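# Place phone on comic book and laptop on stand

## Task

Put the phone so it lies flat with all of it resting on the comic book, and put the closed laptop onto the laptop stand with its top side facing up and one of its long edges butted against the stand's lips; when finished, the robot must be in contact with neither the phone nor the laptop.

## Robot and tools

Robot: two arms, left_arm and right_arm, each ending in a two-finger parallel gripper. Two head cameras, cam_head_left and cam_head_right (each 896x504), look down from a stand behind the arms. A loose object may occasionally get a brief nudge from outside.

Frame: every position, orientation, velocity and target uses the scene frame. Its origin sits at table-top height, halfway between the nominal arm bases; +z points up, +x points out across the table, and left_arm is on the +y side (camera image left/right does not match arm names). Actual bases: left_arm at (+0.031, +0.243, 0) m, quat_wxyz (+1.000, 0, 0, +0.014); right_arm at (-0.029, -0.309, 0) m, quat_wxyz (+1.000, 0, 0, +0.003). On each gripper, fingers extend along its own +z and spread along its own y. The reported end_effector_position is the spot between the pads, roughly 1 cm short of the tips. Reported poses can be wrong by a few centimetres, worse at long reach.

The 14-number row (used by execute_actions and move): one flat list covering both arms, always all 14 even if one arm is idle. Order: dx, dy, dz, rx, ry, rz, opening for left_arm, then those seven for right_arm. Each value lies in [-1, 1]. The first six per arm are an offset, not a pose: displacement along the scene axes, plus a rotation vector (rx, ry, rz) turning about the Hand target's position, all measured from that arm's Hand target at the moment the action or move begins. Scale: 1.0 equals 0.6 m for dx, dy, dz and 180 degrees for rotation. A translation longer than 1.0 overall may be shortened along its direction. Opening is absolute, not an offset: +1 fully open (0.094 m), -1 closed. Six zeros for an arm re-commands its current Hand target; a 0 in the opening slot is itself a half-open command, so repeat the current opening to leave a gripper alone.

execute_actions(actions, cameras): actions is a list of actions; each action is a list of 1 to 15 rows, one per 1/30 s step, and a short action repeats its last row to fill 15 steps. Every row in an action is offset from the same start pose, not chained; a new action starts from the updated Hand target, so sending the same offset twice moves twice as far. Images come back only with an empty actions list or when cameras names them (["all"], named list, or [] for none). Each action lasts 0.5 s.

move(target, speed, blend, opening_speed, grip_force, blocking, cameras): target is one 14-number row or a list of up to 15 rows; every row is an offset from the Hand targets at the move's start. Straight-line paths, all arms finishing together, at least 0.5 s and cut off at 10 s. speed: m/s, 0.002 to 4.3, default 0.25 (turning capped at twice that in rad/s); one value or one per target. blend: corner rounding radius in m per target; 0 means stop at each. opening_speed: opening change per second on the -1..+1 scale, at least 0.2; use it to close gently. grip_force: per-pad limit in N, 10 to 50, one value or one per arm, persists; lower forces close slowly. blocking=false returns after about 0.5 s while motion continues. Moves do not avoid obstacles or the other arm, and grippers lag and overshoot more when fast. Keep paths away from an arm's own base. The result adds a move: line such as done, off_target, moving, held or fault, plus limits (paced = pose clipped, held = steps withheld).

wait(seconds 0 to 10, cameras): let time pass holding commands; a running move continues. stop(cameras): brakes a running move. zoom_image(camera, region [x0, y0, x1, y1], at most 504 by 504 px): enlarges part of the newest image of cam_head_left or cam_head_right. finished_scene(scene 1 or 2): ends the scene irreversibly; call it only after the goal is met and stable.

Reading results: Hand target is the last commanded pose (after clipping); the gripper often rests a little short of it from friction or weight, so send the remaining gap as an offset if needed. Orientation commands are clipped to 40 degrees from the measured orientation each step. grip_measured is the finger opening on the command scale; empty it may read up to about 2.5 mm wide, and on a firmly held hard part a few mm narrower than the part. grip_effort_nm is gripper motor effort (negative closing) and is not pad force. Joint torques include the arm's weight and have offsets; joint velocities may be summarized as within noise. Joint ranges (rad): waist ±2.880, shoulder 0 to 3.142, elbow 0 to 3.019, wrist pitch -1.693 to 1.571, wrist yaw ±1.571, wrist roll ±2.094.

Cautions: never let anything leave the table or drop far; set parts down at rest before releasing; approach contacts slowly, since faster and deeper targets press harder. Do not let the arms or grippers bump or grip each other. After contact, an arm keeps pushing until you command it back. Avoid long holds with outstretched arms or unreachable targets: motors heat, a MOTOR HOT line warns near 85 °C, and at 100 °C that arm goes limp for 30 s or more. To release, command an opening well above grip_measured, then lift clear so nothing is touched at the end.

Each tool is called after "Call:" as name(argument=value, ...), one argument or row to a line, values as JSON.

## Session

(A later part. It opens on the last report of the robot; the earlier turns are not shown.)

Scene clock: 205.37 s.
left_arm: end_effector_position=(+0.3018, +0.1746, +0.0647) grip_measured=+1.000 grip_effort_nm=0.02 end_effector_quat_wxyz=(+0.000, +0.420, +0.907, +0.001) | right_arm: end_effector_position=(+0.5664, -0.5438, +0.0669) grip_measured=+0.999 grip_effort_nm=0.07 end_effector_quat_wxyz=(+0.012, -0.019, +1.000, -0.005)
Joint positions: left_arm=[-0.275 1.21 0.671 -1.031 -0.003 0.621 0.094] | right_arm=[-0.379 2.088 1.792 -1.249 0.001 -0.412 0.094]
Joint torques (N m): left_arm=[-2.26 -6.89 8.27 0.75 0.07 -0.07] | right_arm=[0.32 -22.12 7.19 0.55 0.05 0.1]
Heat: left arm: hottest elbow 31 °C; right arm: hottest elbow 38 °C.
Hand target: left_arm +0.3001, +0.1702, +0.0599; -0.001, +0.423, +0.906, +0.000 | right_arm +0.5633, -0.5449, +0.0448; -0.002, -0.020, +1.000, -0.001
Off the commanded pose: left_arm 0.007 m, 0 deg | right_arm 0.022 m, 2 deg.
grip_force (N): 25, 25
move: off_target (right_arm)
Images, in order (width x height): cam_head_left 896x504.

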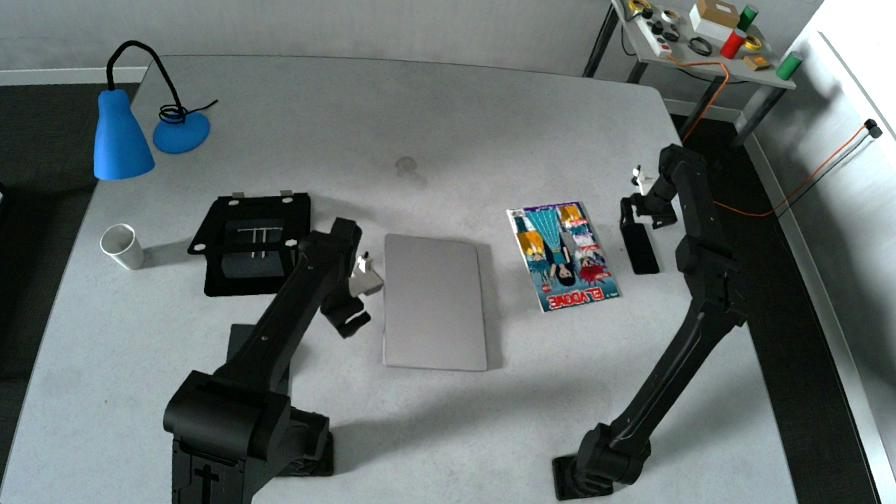

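Call:
move(
  target=[0,0,0,0,0,0,1, -0.005,-0.02,-0.02,0,0,0,1],
  speed=0.1,
  cameras=["cam_head_left","cam_head_right"],
)

Call:
zoom_image(
  camera="cam_head_left",
  region=[590, 180, 700, 290],
)

Call:
zoom_image(
  camera="cam_head_right",
  region=[610, 180, 720, 290],
)

Scene clock: 211.53 s.
left_arm: end_effector_position=(+0.3018, +0.1746, +0.0647) grip_measured=+1.000 grip_effort_nm=0.02 end_effector_quat_wxyz=(+0.000, +0.420, +0.907, +0.001) | right_arm: end_effector_position=(+0.5680, -0.5520, +0.0595) grip_measured=+0.999 grip_effort_nm=0.07 end_effector_quat_wxyz=(+0.016, -0.022, +1.000, -0.007)
Joint positions: left_arm=[-0.275 1.21 0.671 -1.031 -0.003 0.621 0.094] | right_arm=[-0.391 2.1 1.792 -1.227 0.001 -0.429 0.094]
Joint torques (N m): left_arm=[-2.73 -6.48 8.34 0.96 0.17 -0.12] | right_arm=[-0.21 -23.36 6.69 0.59 0.04 0.07]
Motor temperatures (°C): left_arm=[23 26 30 24 27 24 27] | right_arm=[27 36 37 25 24 23 25]
Heat: left arm: hottest elbow 30 °C; right arm: hottest elbow 37 °C.
Hand target: left_arm +0.3001, +0.1702, +0.0599; -0.001, +0.423, +0.906, +0.000 | right_arm +0.5602, -0.5570, +0.0327; -0.002, -0.020, +1.000, -0.001
Off the commanded pose: left_arm 0.007 m, 0 deg | right_arm 0.028 m, 2 deg.
grip_force (N): 25, 25
move: off_target (right_arm)

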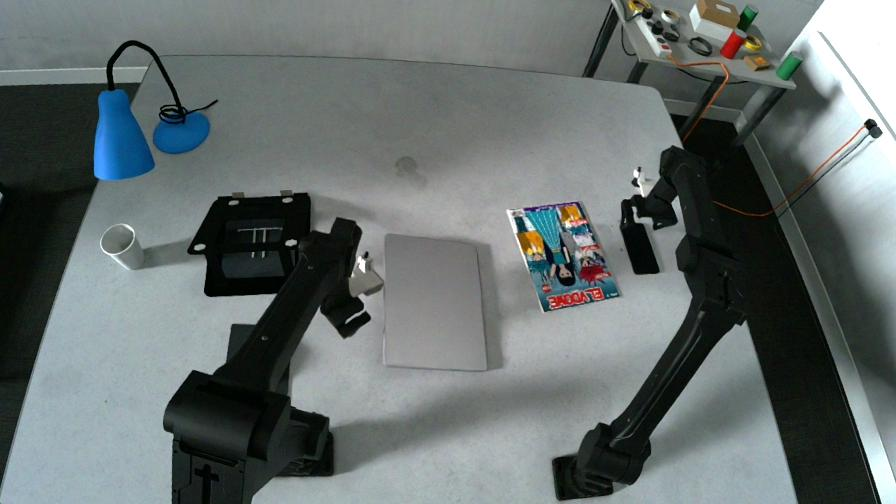

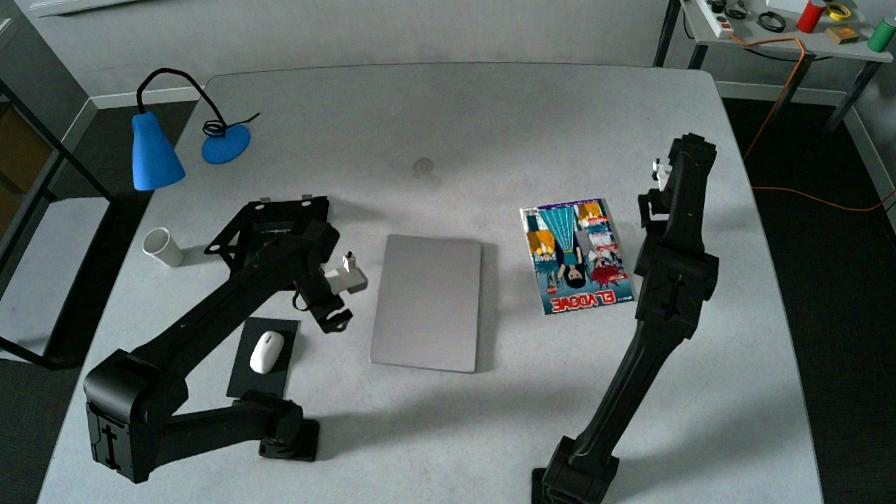

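Scaled by 4.582.

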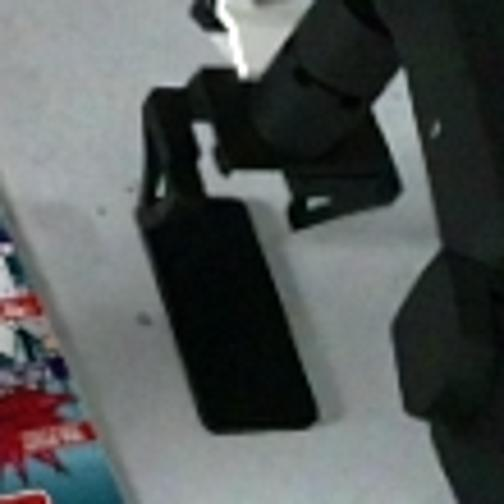

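Scaled by 4.582.

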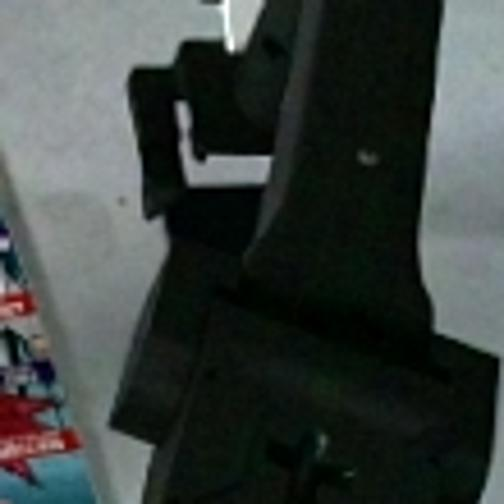

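Call:
move(
  target=[0,0,0,0,0,0,1, -0.037,-0.030,0,0,0,0,1],
  speed=0.1,
  cameras=["cam_head_left","cam_head_right"],
)

Call:
zoom_image(
  camera="cam_head_left",
  region=[590, 180, 700, 290],
)

Call:
zoom_image(
  camera="cam_head_right",
  region=[610, 180, 720, 290],
)

Scene clock: 227.37 s.
left_arm: end_effector_position=(+0.3018, +0.1746, +0.0647) grip_measured=+1.000 grip_effort_nm=0.02 end_effector_quat_wxyz=(+0.000, +0.420, +0.907, +0.001) | right_arm: end_effector_position=(+0.5418, -0.5722, +0.0381) grip_measured=+0.999 grip_effort_nm=0.07 end_effector_quat_wxyz=(+0.000, -0.020, +1.000, -0.001)
Joint positions: left_arm=[-0.275 1.21 0.671 -1.031 -0.003 0.621 0.094] | right_arm=[-0.436 2.1 1.733 -1.203 0.001 -0.47 0.094]
Joint torques (N m): left_arm=[-2.61 -7.36 8.27 0.77 0.16 -0.04] | right_arm=[0.09 -24.88 6.78 0.47 0.05 0.06]
Heat: left arm: hottest elbow 30 °C; right arm: hottest shoulder 38 °C.
Hand target: left_arm +0.3001, +0.1702, +0.0599; -0.001, +0.423, +0.906, +0.000 | right_arm +0.5380, -0.5750, +0.0327; -0.002, -0.020, +1.000, -0.001
Off the commanded pose: left_arm 0.007 m, 0 deg | right_arm 0.007 m, 0 deg.
grip_force (N): 25, 25
move: done

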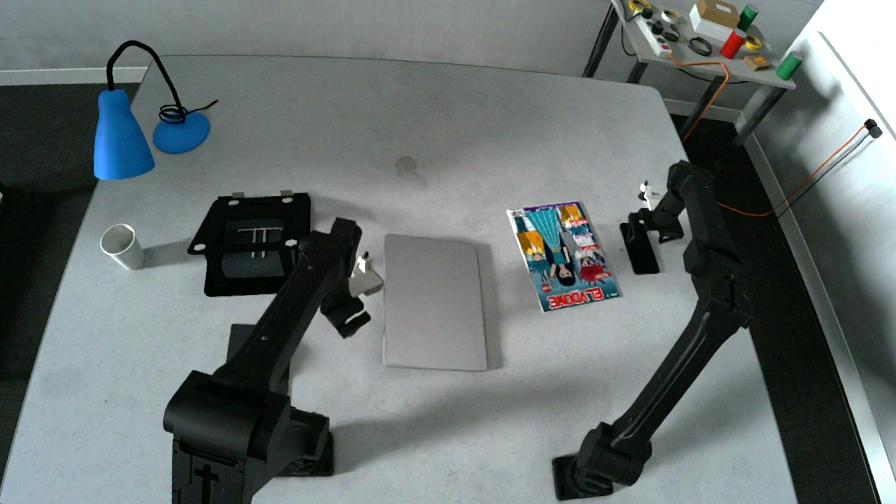

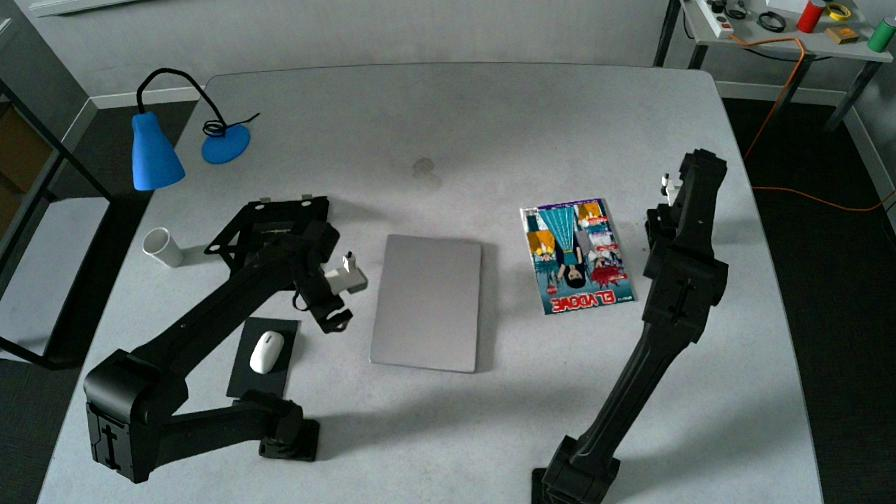

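Scaled by 4.582.

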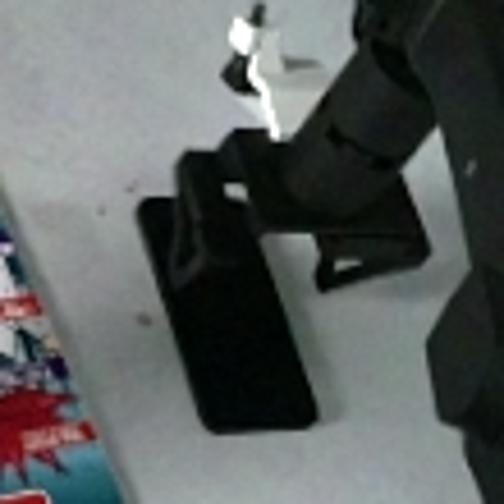

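Scaled by 4.582.

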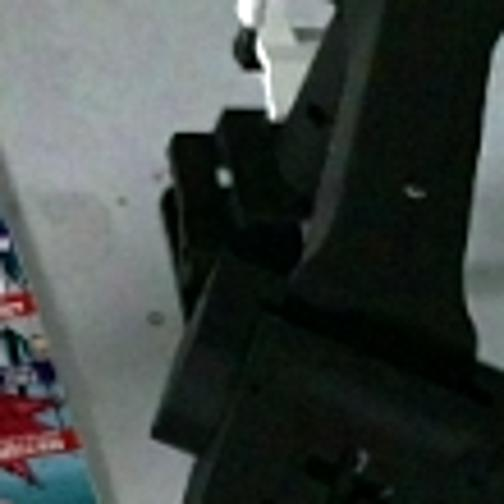

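Call:
move(
  target=[0,0,0,0,0,0,1, -0.002,0.003,-0.033,0,0,0,1],
  speed=0.06,
  cameras=["cam_head_left","cam_head_right"],
)

Call:
zoom_image(
  camera="cam_head_left",
  region=[590, 180, 700, 290],
)

Scene clock: 231.80 s.
left_arm: end_effector_position=(+0.3018, +0.1746, +0.0647) grip_measured=+1.000 grip_effort_nm=0.02 end_effector_quat_wxyz=(+0.000, +0.420, +0.907, +0.001) | right_arm: end_effector_position=(+0.5418, -0.5722, +0.0282) grip_measured=+0.999 grip_effort_nm=0.07 end_effector_quat_wxyz=(+0.007, -0.020, +1.000, -0.004)
Joint positions: left_arm=[-0.275 1.21 0.671 -1.031 -0.003 0.621 0.094] | right_arm=[-0.436 2.1 1.705 -1.159 0.001 -0.47 0.094]
Joint torques (N m): left_arm=[-2.26 -7.47 8.32 0.91 0.14 -0.02] | right_arm=[0.26 -23.12 6.68 0.5 0.04 0.1]
Heat: left arm: hottest elbow 30 °C; right arm: hottest shoulder 39 °C.
Hand target: left_arm +0.3001, +0.1702, +0.0599; -0.001, +0.423, +0.906, +0.000 | right_arm +0.5367, -0.5732, +0.0128; -0.002, -0.021, +1.000, -0.001
Off the commanded pose: left_arm 0.007 m, 0 deg | right_arm 0.016 m, 1 deg.
grip_force (N): 25, 25
move: off_target (right_arm)

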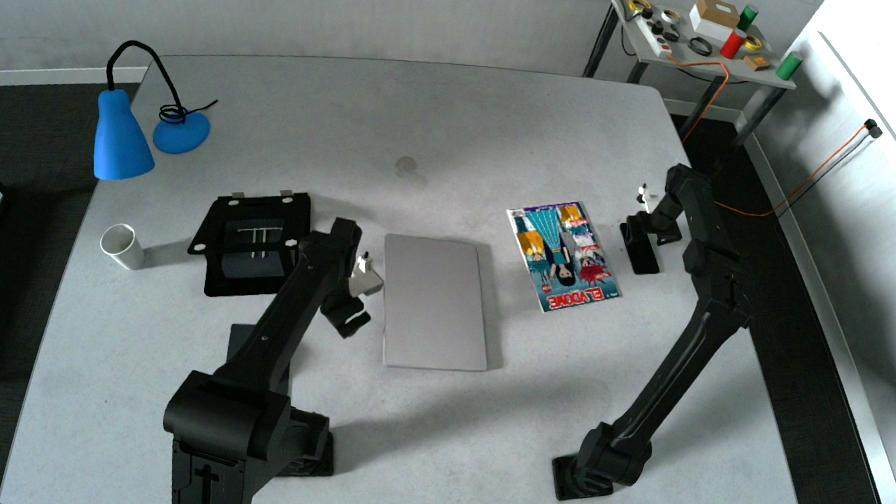

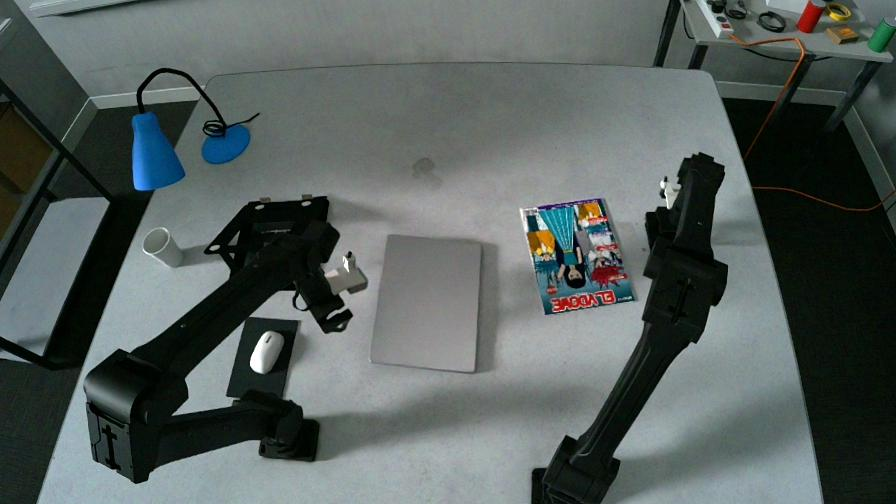

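Scaled by 4.582.

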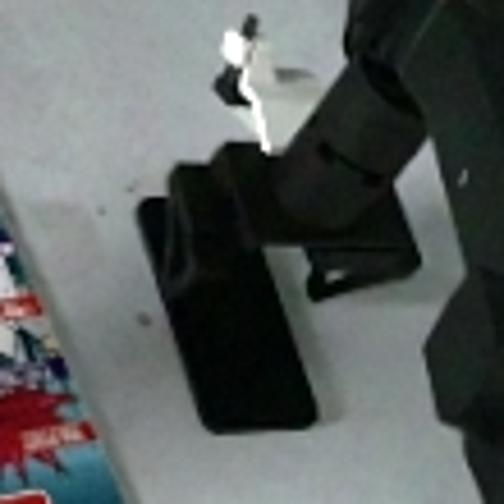

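Call:
move(
  target=[0,0,0,0,0,0,1, 0,0,-0.022,0,0,0,1],
  speed=0.05,
)

Scene clock: 234.27 s.
left_arm: end_effector_position=(+0.3018, +0.1746, +0.0647) grip_measured=+1.000 grip_effort_nm=0.02 end_effector_quat_wxyz=(+0.000, +0.420, +0.907, +0.001) | right_arm: end_effector_position=(+0.5432, -0.5729, +0.0237) grip_measured=+0.999 grip_effort_nm=0.07 end_effector_quat_wxyz=(+0.014, -0.020, +1.000, -0.007)
Joint positions: left_arm=[-0.275 1.21 0.671 -1.031 -0.003 0.621 0.094] | right_arm=[-0.436 2.1 1.692 -1.132 0.001 -0.47 0.094]
Joint torques (N m): left_arm=[-2.14 -7.36 8.18 0.84 0.15 -0.07] | right_arm=[0.26 -21.83 6.65 0.47 0.05 0.11]
Heat: left arm: hottest elbow 30 °C; right arm: hottest shoulder 39 °C.
Hand target: left_arm +0.3001, +0.1702, +0.0599; -0.001, +0.423, +0.906, +0.000 | right_arm +0.5368, -0.5732, -0.0004; -0.002, -0.021, +1.000, -0.001
Off the commanded pose: left_arm 0.007 m, 0 deg | right_arm 0.025 m, 2 deg.
grip_force (N): 25, 25
move: off_target (right_arm)

Call:
move(
  target=[0,0,0,0,0,0,1, 0,0,-0.012,0,0,0,1],
  speed=0.05,
)

Scene clock: 237.37 s.
left_arm: end_effector_position=(+0.3018, +0.1746, +0.0647) grip_measured=+1.000 grip_effort_nm=0.02 end_effector_quat_wxyz=(+0.000, +0.420, +0.907, +0.001) | right_arm: end_effector_position=(+0.5434, -0.5730, +0.0176) grip_measured=+0.999 grip_effort_nm=0.07 end_effector_quat_wxyz=(+0.014, -0.020, +1.000, -0.008)
Joint positions: left_arm=[-0.275 1.21 0.671 -1.031 -0.003 0.621 0.094] | right_arm=[-0.436 2.106 1.685 -1.117 0.001 -0.47 0.094]
Joint torques (N m): left_arm=[-2.32 -6.83 8.25 0.76 0.11 -0.07] | right_arm=[0.21 -20.95 6.74 0.55 0.04 0.11]
Heat: left arm: hottest elbow 30 °C; right arm: hottest shoulder 39 °C.
Hand target: left_arm +0.3001, +0.1702, +0.0599; -0.001, +0.423, +0.906, +0.000 | right_arm +0.5369, -0.5733, -0.0074; -0.001, -0.021, +1.000, -0.001
Off the commanded pose: left_arm 0.007 m, 0 deg | right_arm 0.026 m, 2 deg.
grip_force (N): 25, 25
move: off_target (right_arm)

Call:
move(
  target=[0,0,0,0,0,0,1, 0,0,-0.013,0,0,0,1],
  speed=0.05,
  cameras=["cam_head_left","cam_head_right"],
)

Call:
zoom_image(
  camera="cam_head_left",
  region=[590, 180, 700, 290],
)

Scene clock: 239.97 s.
left_arm: end_effector_position=(+0.3018, +0.1746, +0.0647) grip_measured=+1.000 grip_effort_nm=0.02 end_effector_quat_wxyz=(+0.000, +0.420, +0.907, +0.001) | right_arm: end_effector_position=(+0.5448, -0.5736, +0.0168) grip_measured=+0.999 grip_effort_nm=0.07 end_effector_quat_wxyz=(+0.017, -0.020, +1.000, -0.009)
Joint positions: left_arm=[-0.275 1.21 0.671 -1.031 -0.003 0.621 0.094] | right_arm=[-0.436 2.106 1.683 -1.108 0.001 -0.471 0.094]
Joint torques (N m): left_arm=[-2.55 -7.18 8.31 0.9 0.12 -0.08] | right_arm=[0.32 -21.07 6.28 0.73 0.03 0.09]
Heat: left arm: hottest elbow 30 °C; right arm: hottest shoulder 39 °C.
Hand target: left_arm +0.3001, +0.1702, +0.0599; -0.001, +0.423, +0.906, +0.000 | right_arm +0.5368, -0.5732, -0.0154; -0.002, -0.020, +1.000, -0.001
Off the commanded pose: left_arm 0.007 m, 0 deg | right_arm 0.033 m, 2 deg.
grip_force (N): 25, 25
move: off_target (right_arm)

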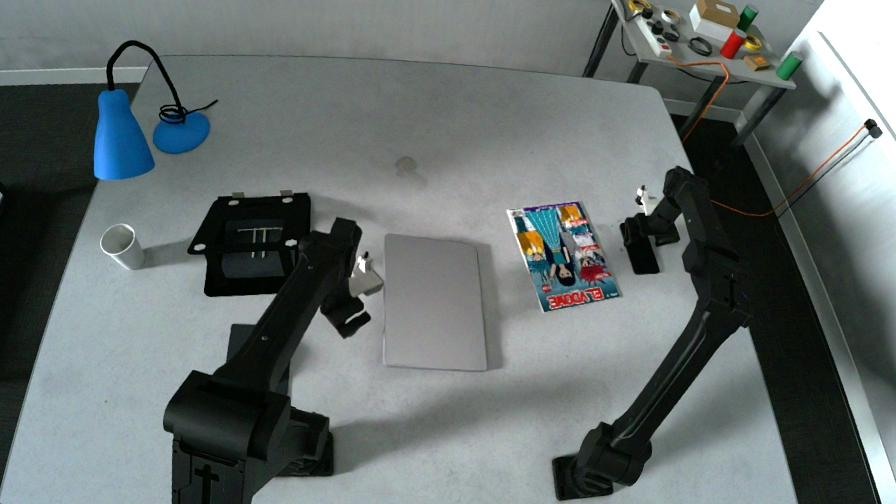

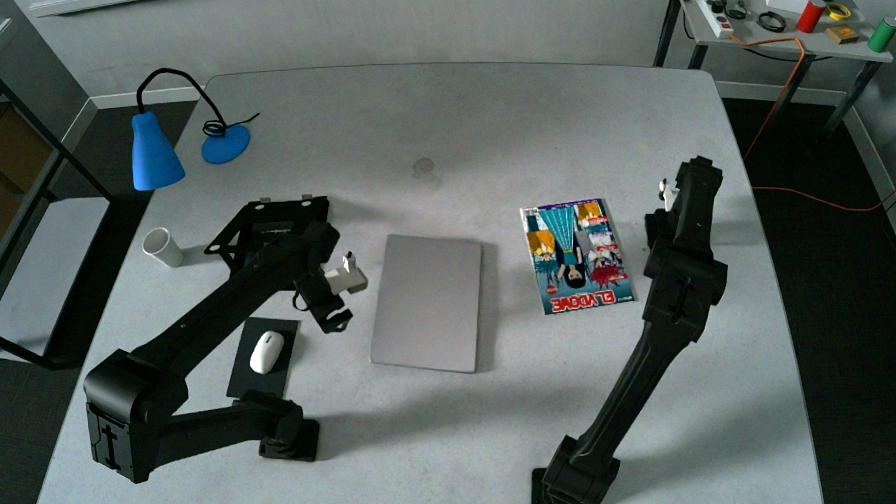

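Scaled by 4.582.

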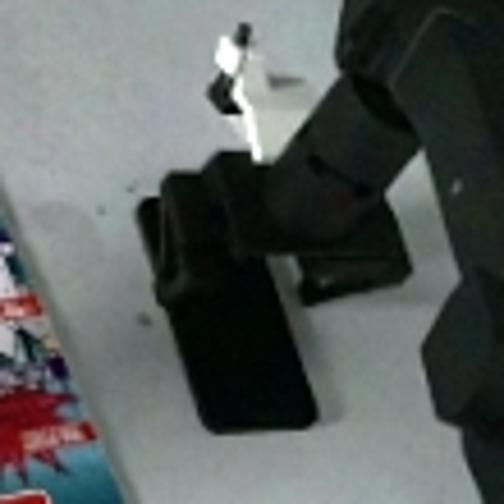

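Call:
move(
  target=[0,0,0,0,0,0,1, 0,0,0.006,0,0,0,0.2],
  grip_force=20,
  opening_speed=0.4,
  cameras=["cam_head_left","cam_head_right"],
)

Call:
zoom_image(
  camera="cam_head_left",
  region=[590, 180, 700, 290],
)

Scene clock: 246.03 s.
left_arm: end_effector_position=(+0.3018, +0.1746, +0.0647) grip_measured=+1.000 grip_effort_nm=0.02 end_effector_quat_wxyz=(+0.000, +0.420, +0.907, +0.001) | right_arm: end_effector_position=(+0.5448, -0.5727, +0.0165) grip_measured=+0.575 grip_effort_nm=-0.48 end_effector_quat_wxyz=(+0.018, -0.022, +1.000, -0.007)
Joint positions: left_arm=[-0.275 1.21 0.671 -1.031 -0.003 0.621 0.094] | right_arm=[-0.436 2.106 1.682 -1.108 -0.003 -0.474 0.074]
Joint torques (N m): left_arm=[-2.67 -7.36 8.42 0.84 0.13 -0.08] | right_arm=[0.26 -21.36 6.61 0.51 0.18 0.14]
Heat: left arm: hottest elbow 30 °C; right arm: hottest shoulder 39 °C.
Hand target: left_arm +0.3001, +0.1702, +0.0599; -0.001, +0.423, +0.906, +0.000 | right_arm +0.5368, -0.5732, -0.0117; -0.002, -0.020, +1.000, -0.001
Off the commanded pose: left_arm 0.007 m, 0 deg | right_arm 0.029 m, 2 deg.
grip_force (N): 20, 20
move: off_target (right_arm)

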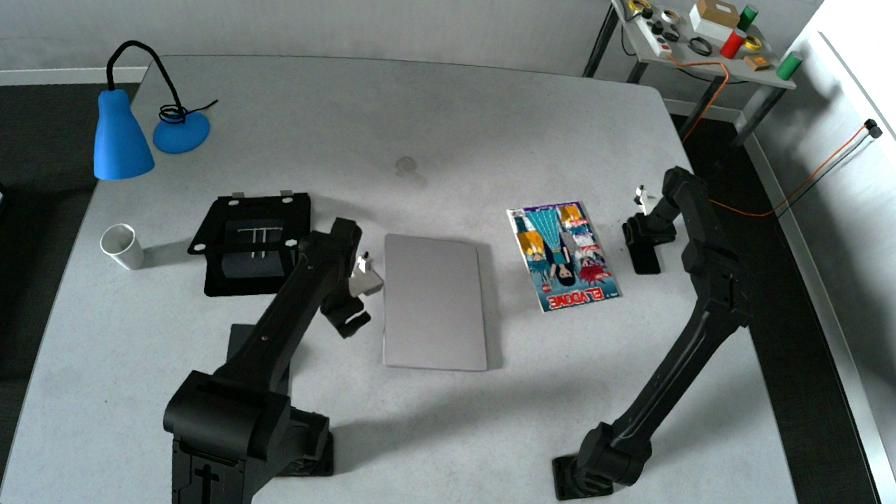

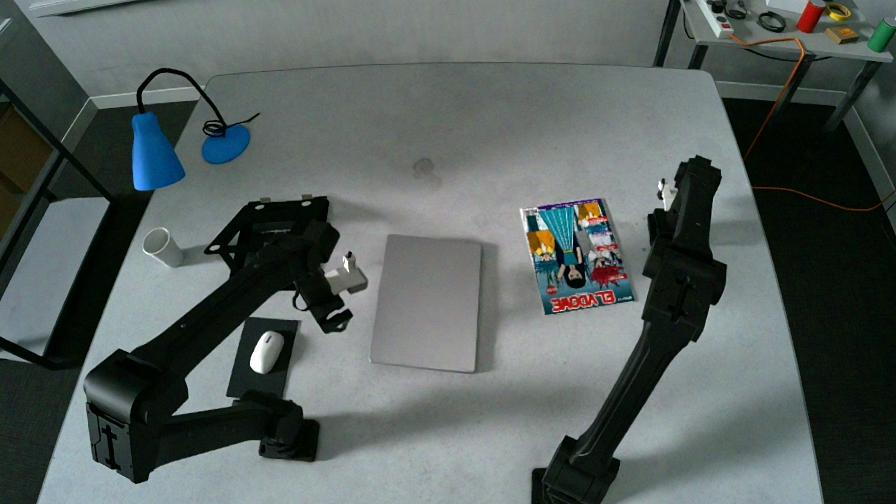

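Scaled by 4.582.

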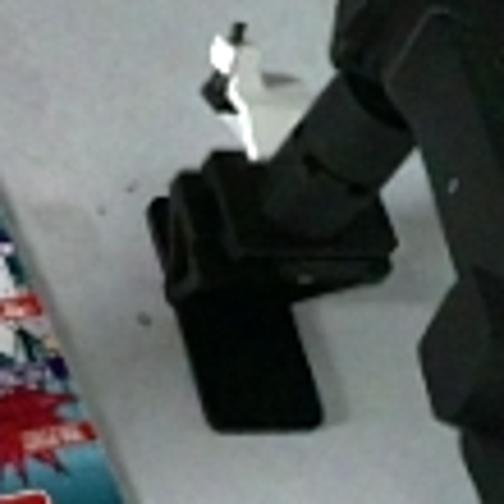

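Call:
move(
  target=[
    [0,0,0,0,0,0,1, 0,0,0.2,0,0,0,0.2],
    [0,0,0,0,0,0,1, -0.005,0.36,0.2,0,0,0.05,0.2],
  ],
  speed=[0.06,0.15],
  cameras=["cam_head_left","cam_head_right"],
)

Call:
zoom_image(
  camera="cam_head_left",
  region=[490, 180, 660, 350],
)

Call:
zoom_image(
  camera="cam_head_right",
  region=[500, 180, 670, 350],
)

Scene clock: 257.77 s.
left_arm: end_effector_position=(+0.3018, +0.1746, +0.0647) grip_measured=+1.000 grip_effort_nm=0.02 end_effector_quat_wxyz=(+0.000, +0.420, +0.907, +0.001) | right_arm: end_effector_position=(+0.5332, -0.3573, +0.0921) grip_measured=+0.575 grip_effort_nm=-0.48 end_effector_quat_wxyz=(-0.019, -0.103, +0.995, +0.004)
Joint positions: left_arm=[-0.275 1.21 0.671 -1.031 -0.003 0.621 0.094] | right_arm=[-0.09 1.913 1.58 -1.277 0 -0.29 0.074]
Joint torques (N m): left_arm=[-2.67 -7.06 8.24 0.72 0.11 -0.08] | right_arm=[0.62 -24.7 7.21 0.35 0.07 0.22]
Heat: left arm: hottest elbow 30 °C; right arm: hottest shoulder 39 °C.
Hand target: left_arm +0.3001, +0.1702, +0.0599; -0.001, +0.423, +0.906, +0.000 | right_arm +0.5338, -0.3571, +0.1082; -0.002, -0.099, +0.995, -0.001
Off the commanded pose: left_arm 0.007 m, 0 deg | right_arm 0.016 m, 2 deg.
grip_force (N): 20, 20
move: off_target (right_arm)

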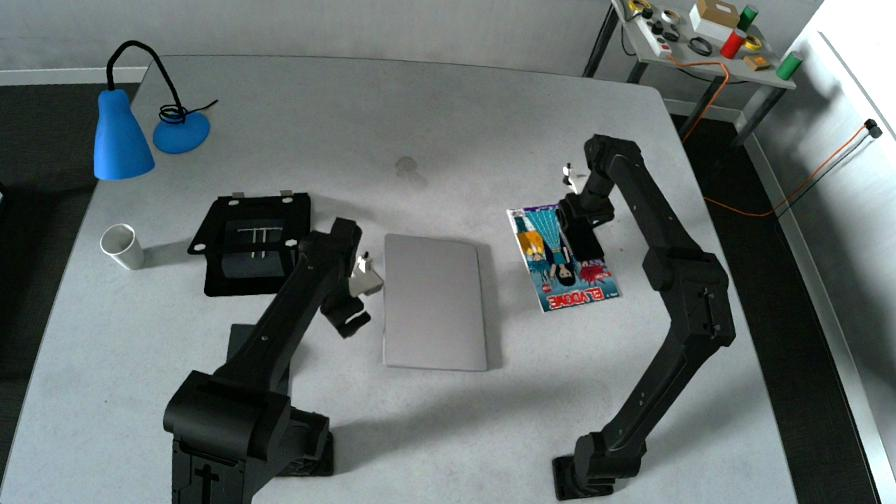

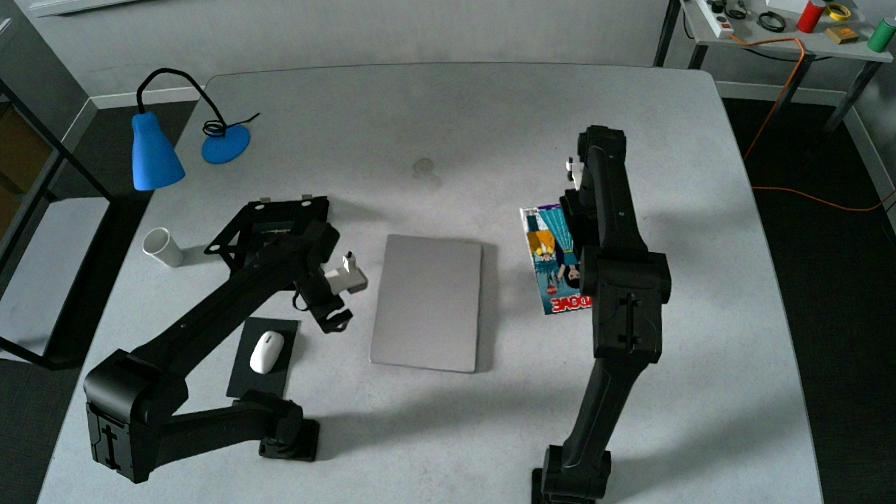

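Scaled by 2.965.

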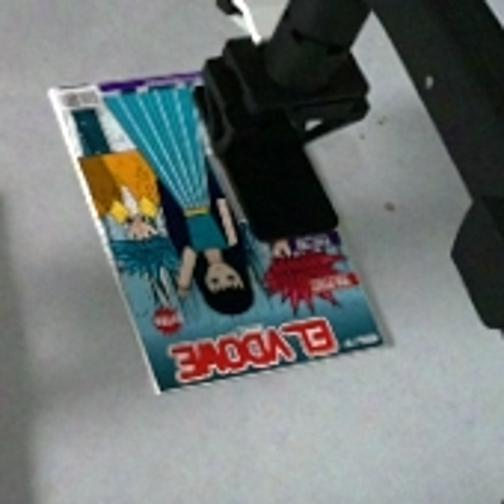

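Scaled by 2.965.

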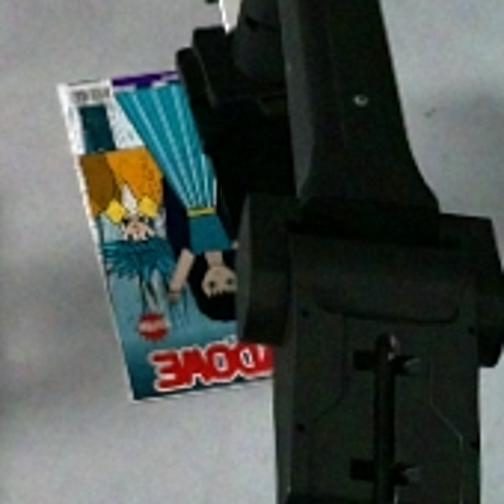

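Call:
move(
  target=[0,0,0,0,0,0,1, 0,0.033,-0.125,0,0,0,0.2],
  speed=0.08,
  cameras=["cam_head_left","cam_head_right"],
)

Call:
zoom_image(
  camera="cam_head_left",
  region=[490, 180, 660, 350],
)

Scene clock: 263.67 s.
left_arm: end_effector_position=(+0.3018, +0.1746, +0.0647) grip_measured=+1.000 grip_effort_nm=0.02 end_effector_quat_wxyz=(+0.000, +0.420, +0.907, +0.001) | right_arm: end_effector_position=(+0.5342, -0.3434, +0.0425) grip_measured=+0.575 grip_effort_nm=-0.48 end_effector_quat_wxyz=(+0.003, -0.097, +0.995, -0.001)
Joint positions: left_arm=[-0.275 1.21 0.671 -1.031 -0.003 0.621 0.094] | right_arm=[-0.065 1.935 1.476 -1.105 0 -0.254 0.074]
Joint torques (N m): left_arm=[-2.73 -7.06 8.34 0.83 0.11 -0.05] | right_arm=[1.38 -20.66 6.95 0.62 0.08 0.22]
Heat: left arm: hottest elbow 30 °C; right arm: hottest shoulder 39 °C.
Hand target: left_arm +0.3001, +0.1702, +0.0599; -0.001, +0.423, +0.906, +0.000 | right_arm +0.5339, -0.3374, +0.0333; -0.002, -0.099, +0.995, -0.001
Off the commanded pose: left_arm 0.007 m, 0 deg | right_arm 0.011 m, 1 deg.
grip_force (N): 20, 20
move: off_target (right_arm)

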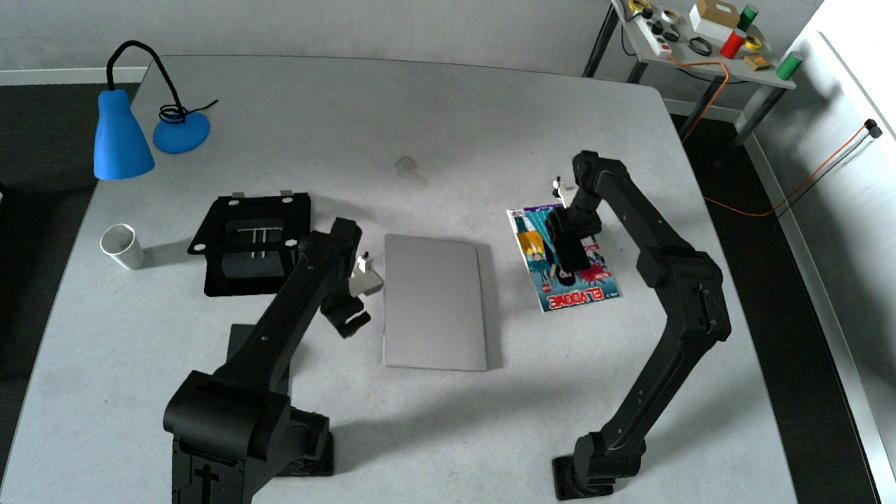

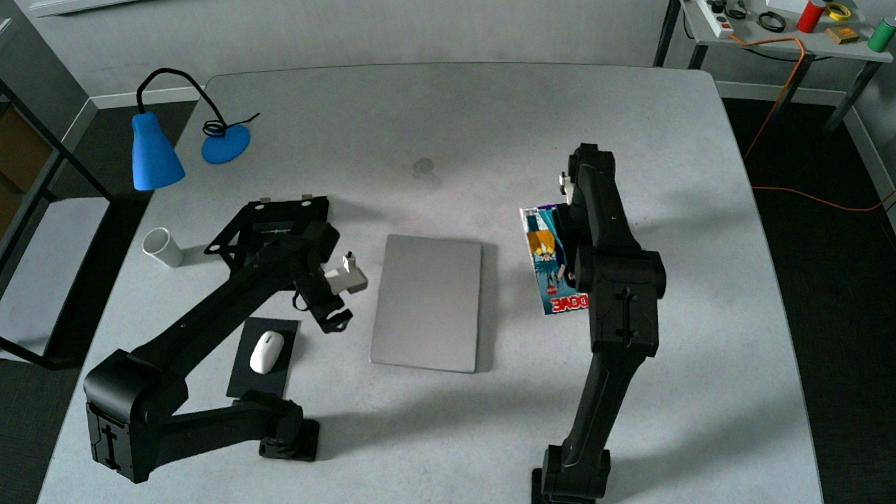

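Scaled by 2.965.

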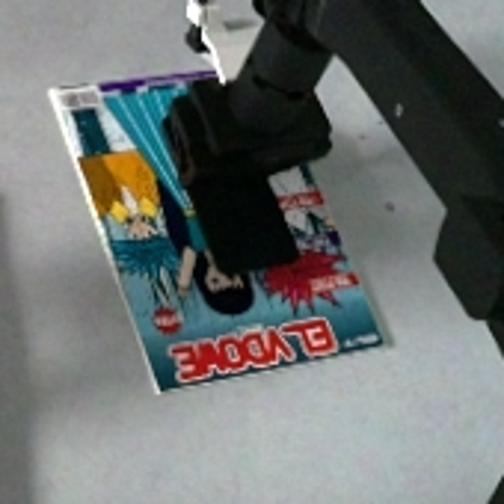

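Call:
move(
  target=[0,0,0,0,0,0,1, 0,0,-0.042,0,0,0,0.2],
  speed=0.05,
)

Scene clock: 266.30 s.
left_arm: end_effector_position=(+0.3018, +0.1746, +0.0647) grip_measured=+1.000 grip_effort_nm=0.02 end_effector_quat_wxyz=(+0.000, +0.420, +0.907, +0.001) | right_arm: end_effector_position=(+0.5358, -0.3430, +0.0200) grip_measured=+0.575 grip_effort_nm=-0.48 end_effector_quat_wxyz=(+0.006, -0.097, +0.995, -0.001)
Joint positions: left_arm=[-0.275 1.21 0.671 -1.031 -0.003 0.621 0.094] | right_arm=[-0.064 1.963 1.453 -1.049 0 -0.253 0.074]
Joint torques (N m): left_arm=[-2.84 -7.24 8.29 0.62 0.13 -0.07] | right_arm=[1.2 -19.84 6.84 0.44 0.07 0.21]
Heat: left arm: hottest elbow 30 °C; right arm: hottest shoulder 39 °C.
Hand target: left_arm +0.3001, +0.1702, +0.0599; -0.001, +0.423, +0.906, +0.000 | right_arm +0.5338, -0.3374, +0.0080; -0.002, -0.099, +0.995, -0.001
Off the commanded pose: left_arm 0.007 m, 0 deg | right_arm 0.013 m, 1 deg.
grip_force (N): 20, 20
move: off_target (right_arm)

Call:
move(
  target=[0,0,0,0,0,0,1, 0,0,-0.004,0,0,0,0.9],
  speed=0.05,
  opening_speed=0.3,
  cameras=["cam_head_left"],
)

Call:
zoom_image(
  camera="cam_head_left",
  region=[490, 180, 660, 350],
)

Scene clock: 271.33 s.
left_arm: end_effector_position=(+0.3018, +0.1746, +0.0647) grip_measured=+1.000 grip_effort_nm=0.02 end_effector_quat_wxyz=(+0.000, +0.420, +0.907, +0.001) | right_arm: end_effector_position=(+0.5367, -0.3431, +0.0200) grip_measured=+0.898 grip_effort_nm=0.07 end_effector_quat_wxyz=(+0.008, -0.097, +0.995, -0.001)
Joint positions: left_arm=[-0.275 1.21 0.671 -1.031 -0.003 0.621 0.094] | right_arm=[-0.064 1.963 1.453 -1.045 0 -0.253 0.089]
Joint torques (N m): left_arm=[-2.55 -6.59 8.35 0.75 0.1 -0.04] | right_arm=[1.32 -20.07 6.65 0.51 0.07 0.21]
Heat: left arm: hottest elbow 30 °C; right arm: hottest shoulder 38 °C.
Hand target: left_arm +0.3001, +0.1702, +0.0599; -0.001, +0.423, +0.906, +0.000 | right_arm +0.5338, -0.3374, +0.0056; -0.002, -0.099, +0.995, -0.001
Off the commanded pose: left_arm 0.007 m, 0 deg | right_arm 0.016 m, 1 deg.
grip_force (N): 20, 20
move: off_target (right_arm)
Images, in order (width x height): cam_head_left 896x504.

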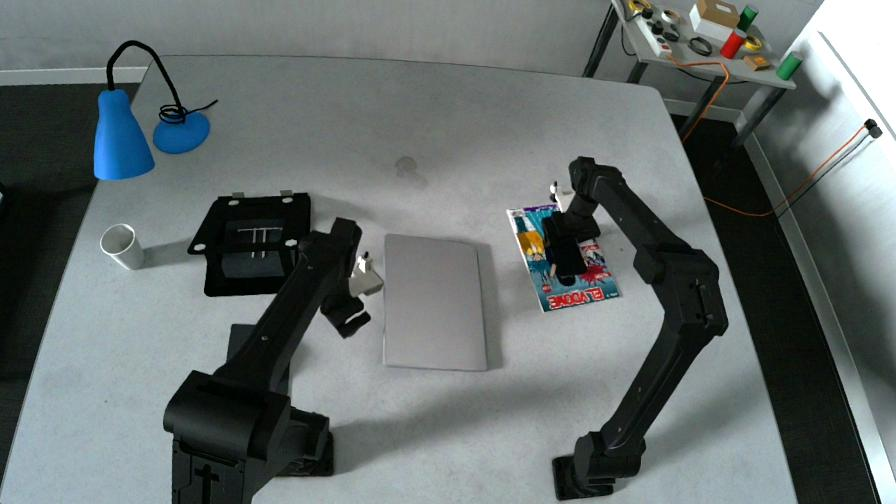

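Scaled by 2.965.

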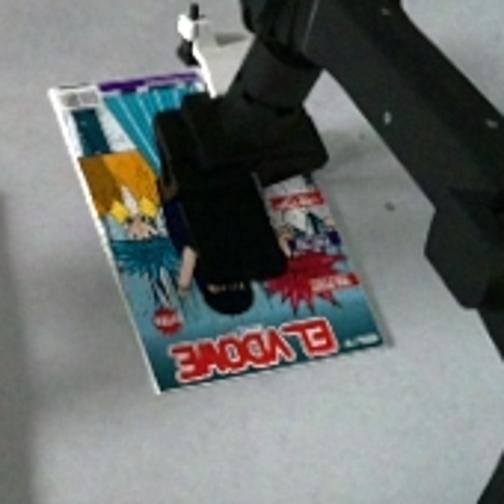

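Call:
move(
  target=[
    [0,0,0,0,0,0,1, 0,0,0.1,0,0,0,0.95],
    [0,0,0,0,0,0,1, -0.25,0.05,0.3,0,0,0,1],
  ],
  speed=[0.06,0.25],
  blend=0.02,
  cameras=["all"],
)

Call:
zoom_image(
  camera="cam_head_left",
  region=[490, 180, 660, 350],
)

Scene clock: 276.80 s.
left_arm: end_effector_position=(+0.3018, +0.1746, +0.0647) grip_measured=+1.000 grip_effort_nm=0.02 end_effector_quat_wxyz=(+0.000, +0.420, +0.907, +0.001) | right_arm: end_effector_position=(+0.3908, -0.3124, +0.1893) grip_measured=+0.998 grip_effort_nm=0.07 end_effector_quat_wxyz=(+0.008, -0.096, +0.995, -0.001)
Joint positions: left_arm=[-0.275 1.21 0.671 -1.031 -0.003 0.621 0.094] | right_arm=[-0.011 1.445 1.24 -1.35 0 -0.199 0.094]
Joint torques (N m): left_arm=[-2.61 -7.3 8.24 0.76 0.12 -0.07] | right_arm=[1.44 -14.33 7.23 -0.18 0.06 0.22]
Heat: left arm: hottest elbow 30 °C; right arm: hottest shoulder 38 °C.
Hand target: left_arm +0.3001, +0.1702, +0.0599; -0.001, +0.423, +0.906, +0.000 | right_arm +0.3838, -0.3073, +0.1856; -0.002, -0.099, +0.995, -0.001
Off the commanded pose: left_arm 0.007 m, 0 deg | right_arm 0.009 m, 1 deg.
grip_force (N): 20, 20
move: done

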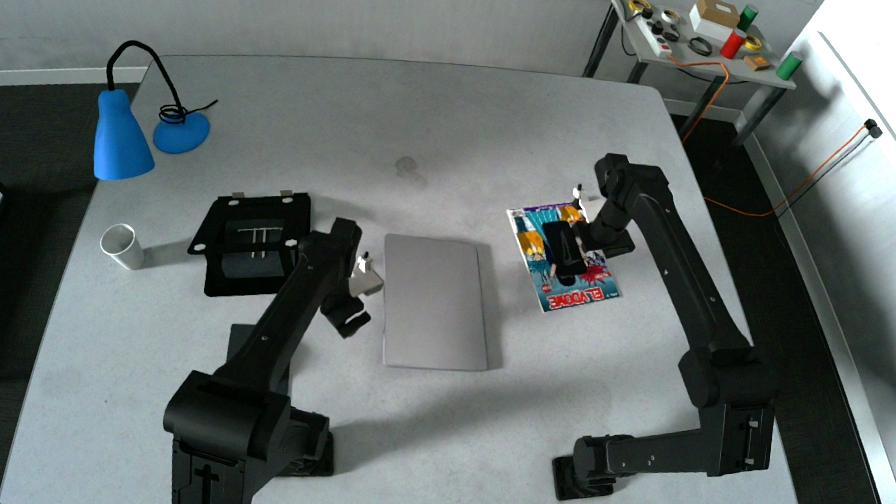

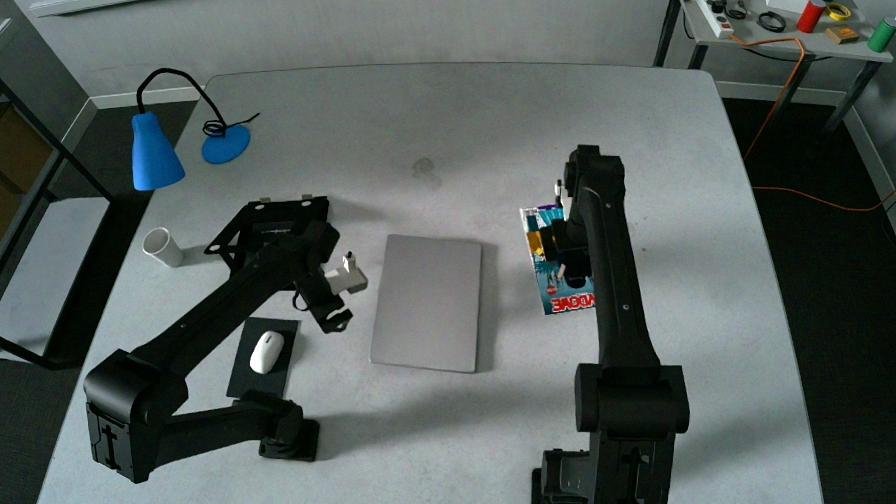

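Scaled by 2.965.

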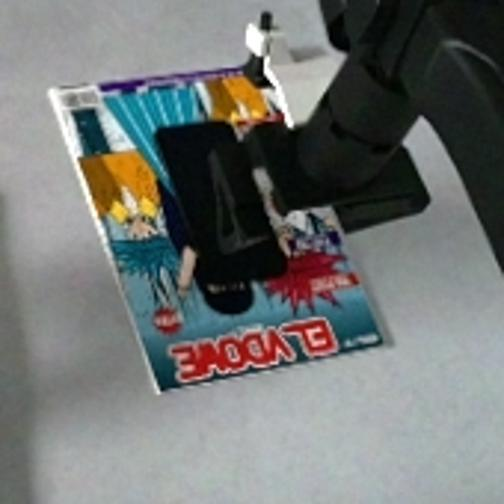

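Call:
move(
  target=[
    [0,0,0.233,0,0,0,1, -0.1,0.15,0,0,0,0,1],
    [0.525,-0.267,0.233,0,0,0.292,1, -0.323,0.479,0,0,0,-0.049,1],
    [0.525,-0.267,0.067,0,0,0.292,1, -0.323,0.479,-0.109,0,0,-0.049,1],
  ],
  blend=0.03,
  cameras=["all"],
)

Scene clock: 310.70 s.
left_arm: end_effector_position=(+0.6171, +0.0179, +0.1046) grip_measured=+1.000 grip_effort_nm=0.02 end_effector_quat_wxyz=(-0.003, -0.024, +1.000, -0.002) | right_arm: end_effector_position=(+0.1930, -0.0217, +0.1287) grip_measured=+0.999 grip_effort_nm=0.07 end_effector_quat_wxyz=(+0.002, -0.021, +1.000, +0.005)
Joint positions: left_arm=[-0.393 2.048 1.829 -1.356 0.005 -0.412 0.094] | right_arm=[0.908 1.349 0.979 -1.191 -0.003 0.872 0.094]
Joint torques (N m): left_arm=[-2.61 -22.65 9.73 0.54 -0.18 -0.04] | right_arm=[1.2 -10.75 7.12 0.53 0.13 0.17]
Heat: left arm: hottest elbow 31 °C; right arm: hottest shoulder 36 °C.
Hand target: left_arm +0.6152, +0.0099, +0.1003; -0.001, -0.022, +1.000, -0.001 | right_arm +0.1900, -0.0200, +0.1201; -0.002, -0.022, +1.000, -0.001
Off the commanded pose: left_arm 0.009 m, 0 deg | right_arm 0.009 m, 1 deg.
grip_force (N): 20, 20
move: done

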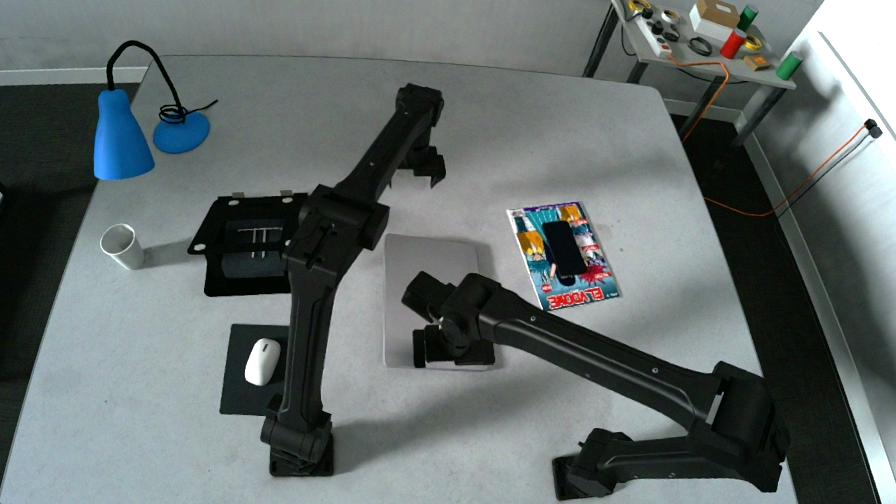

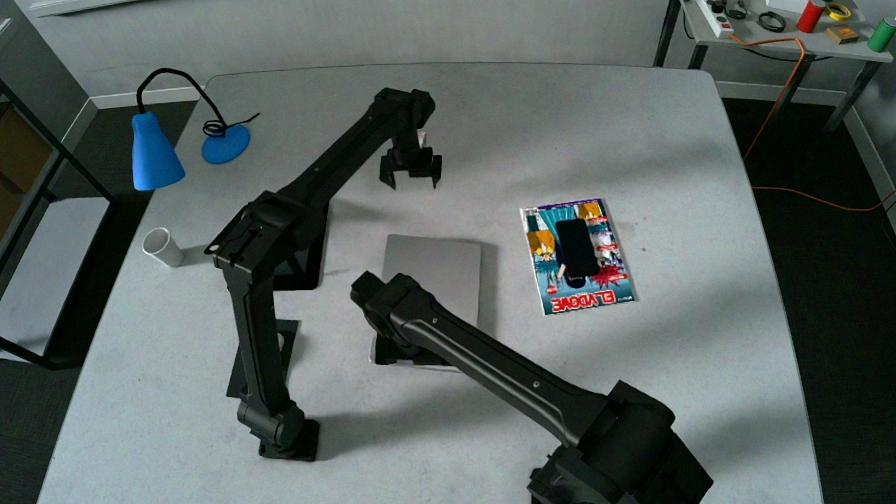

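Call:
zoom_image(
  camera="cam_head_left",
  region=[360, 130, 500, 270],
)

Call:
zoom_image(
  camera="cam_head_right",
  region=[360, 130, 500, 270],
)

Call:
zoom_image(
  camera="cam_head_left",
  region=[370, 260, 510, 400],
)

Call:
zoom_image(
  camera="cam_head_right",
  region=[350, 260, 490, 400],
)

Scaled by 3.600.

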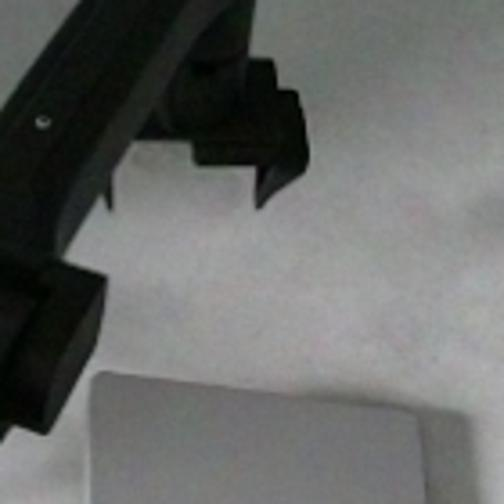

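Scaled by 3.600.

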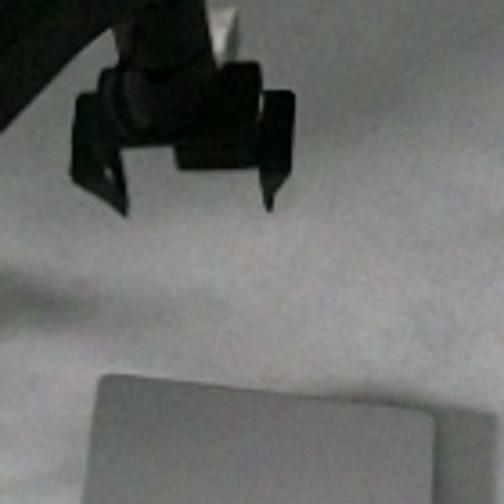

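Scaled by 3.600.

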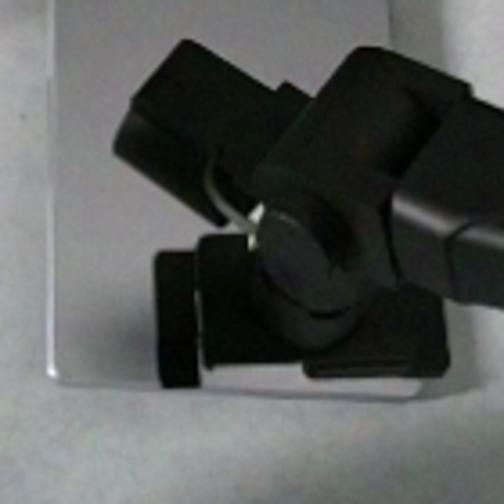

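Scaled by 3.600.

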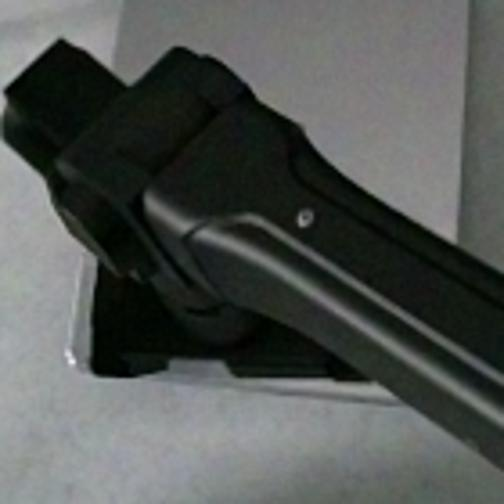

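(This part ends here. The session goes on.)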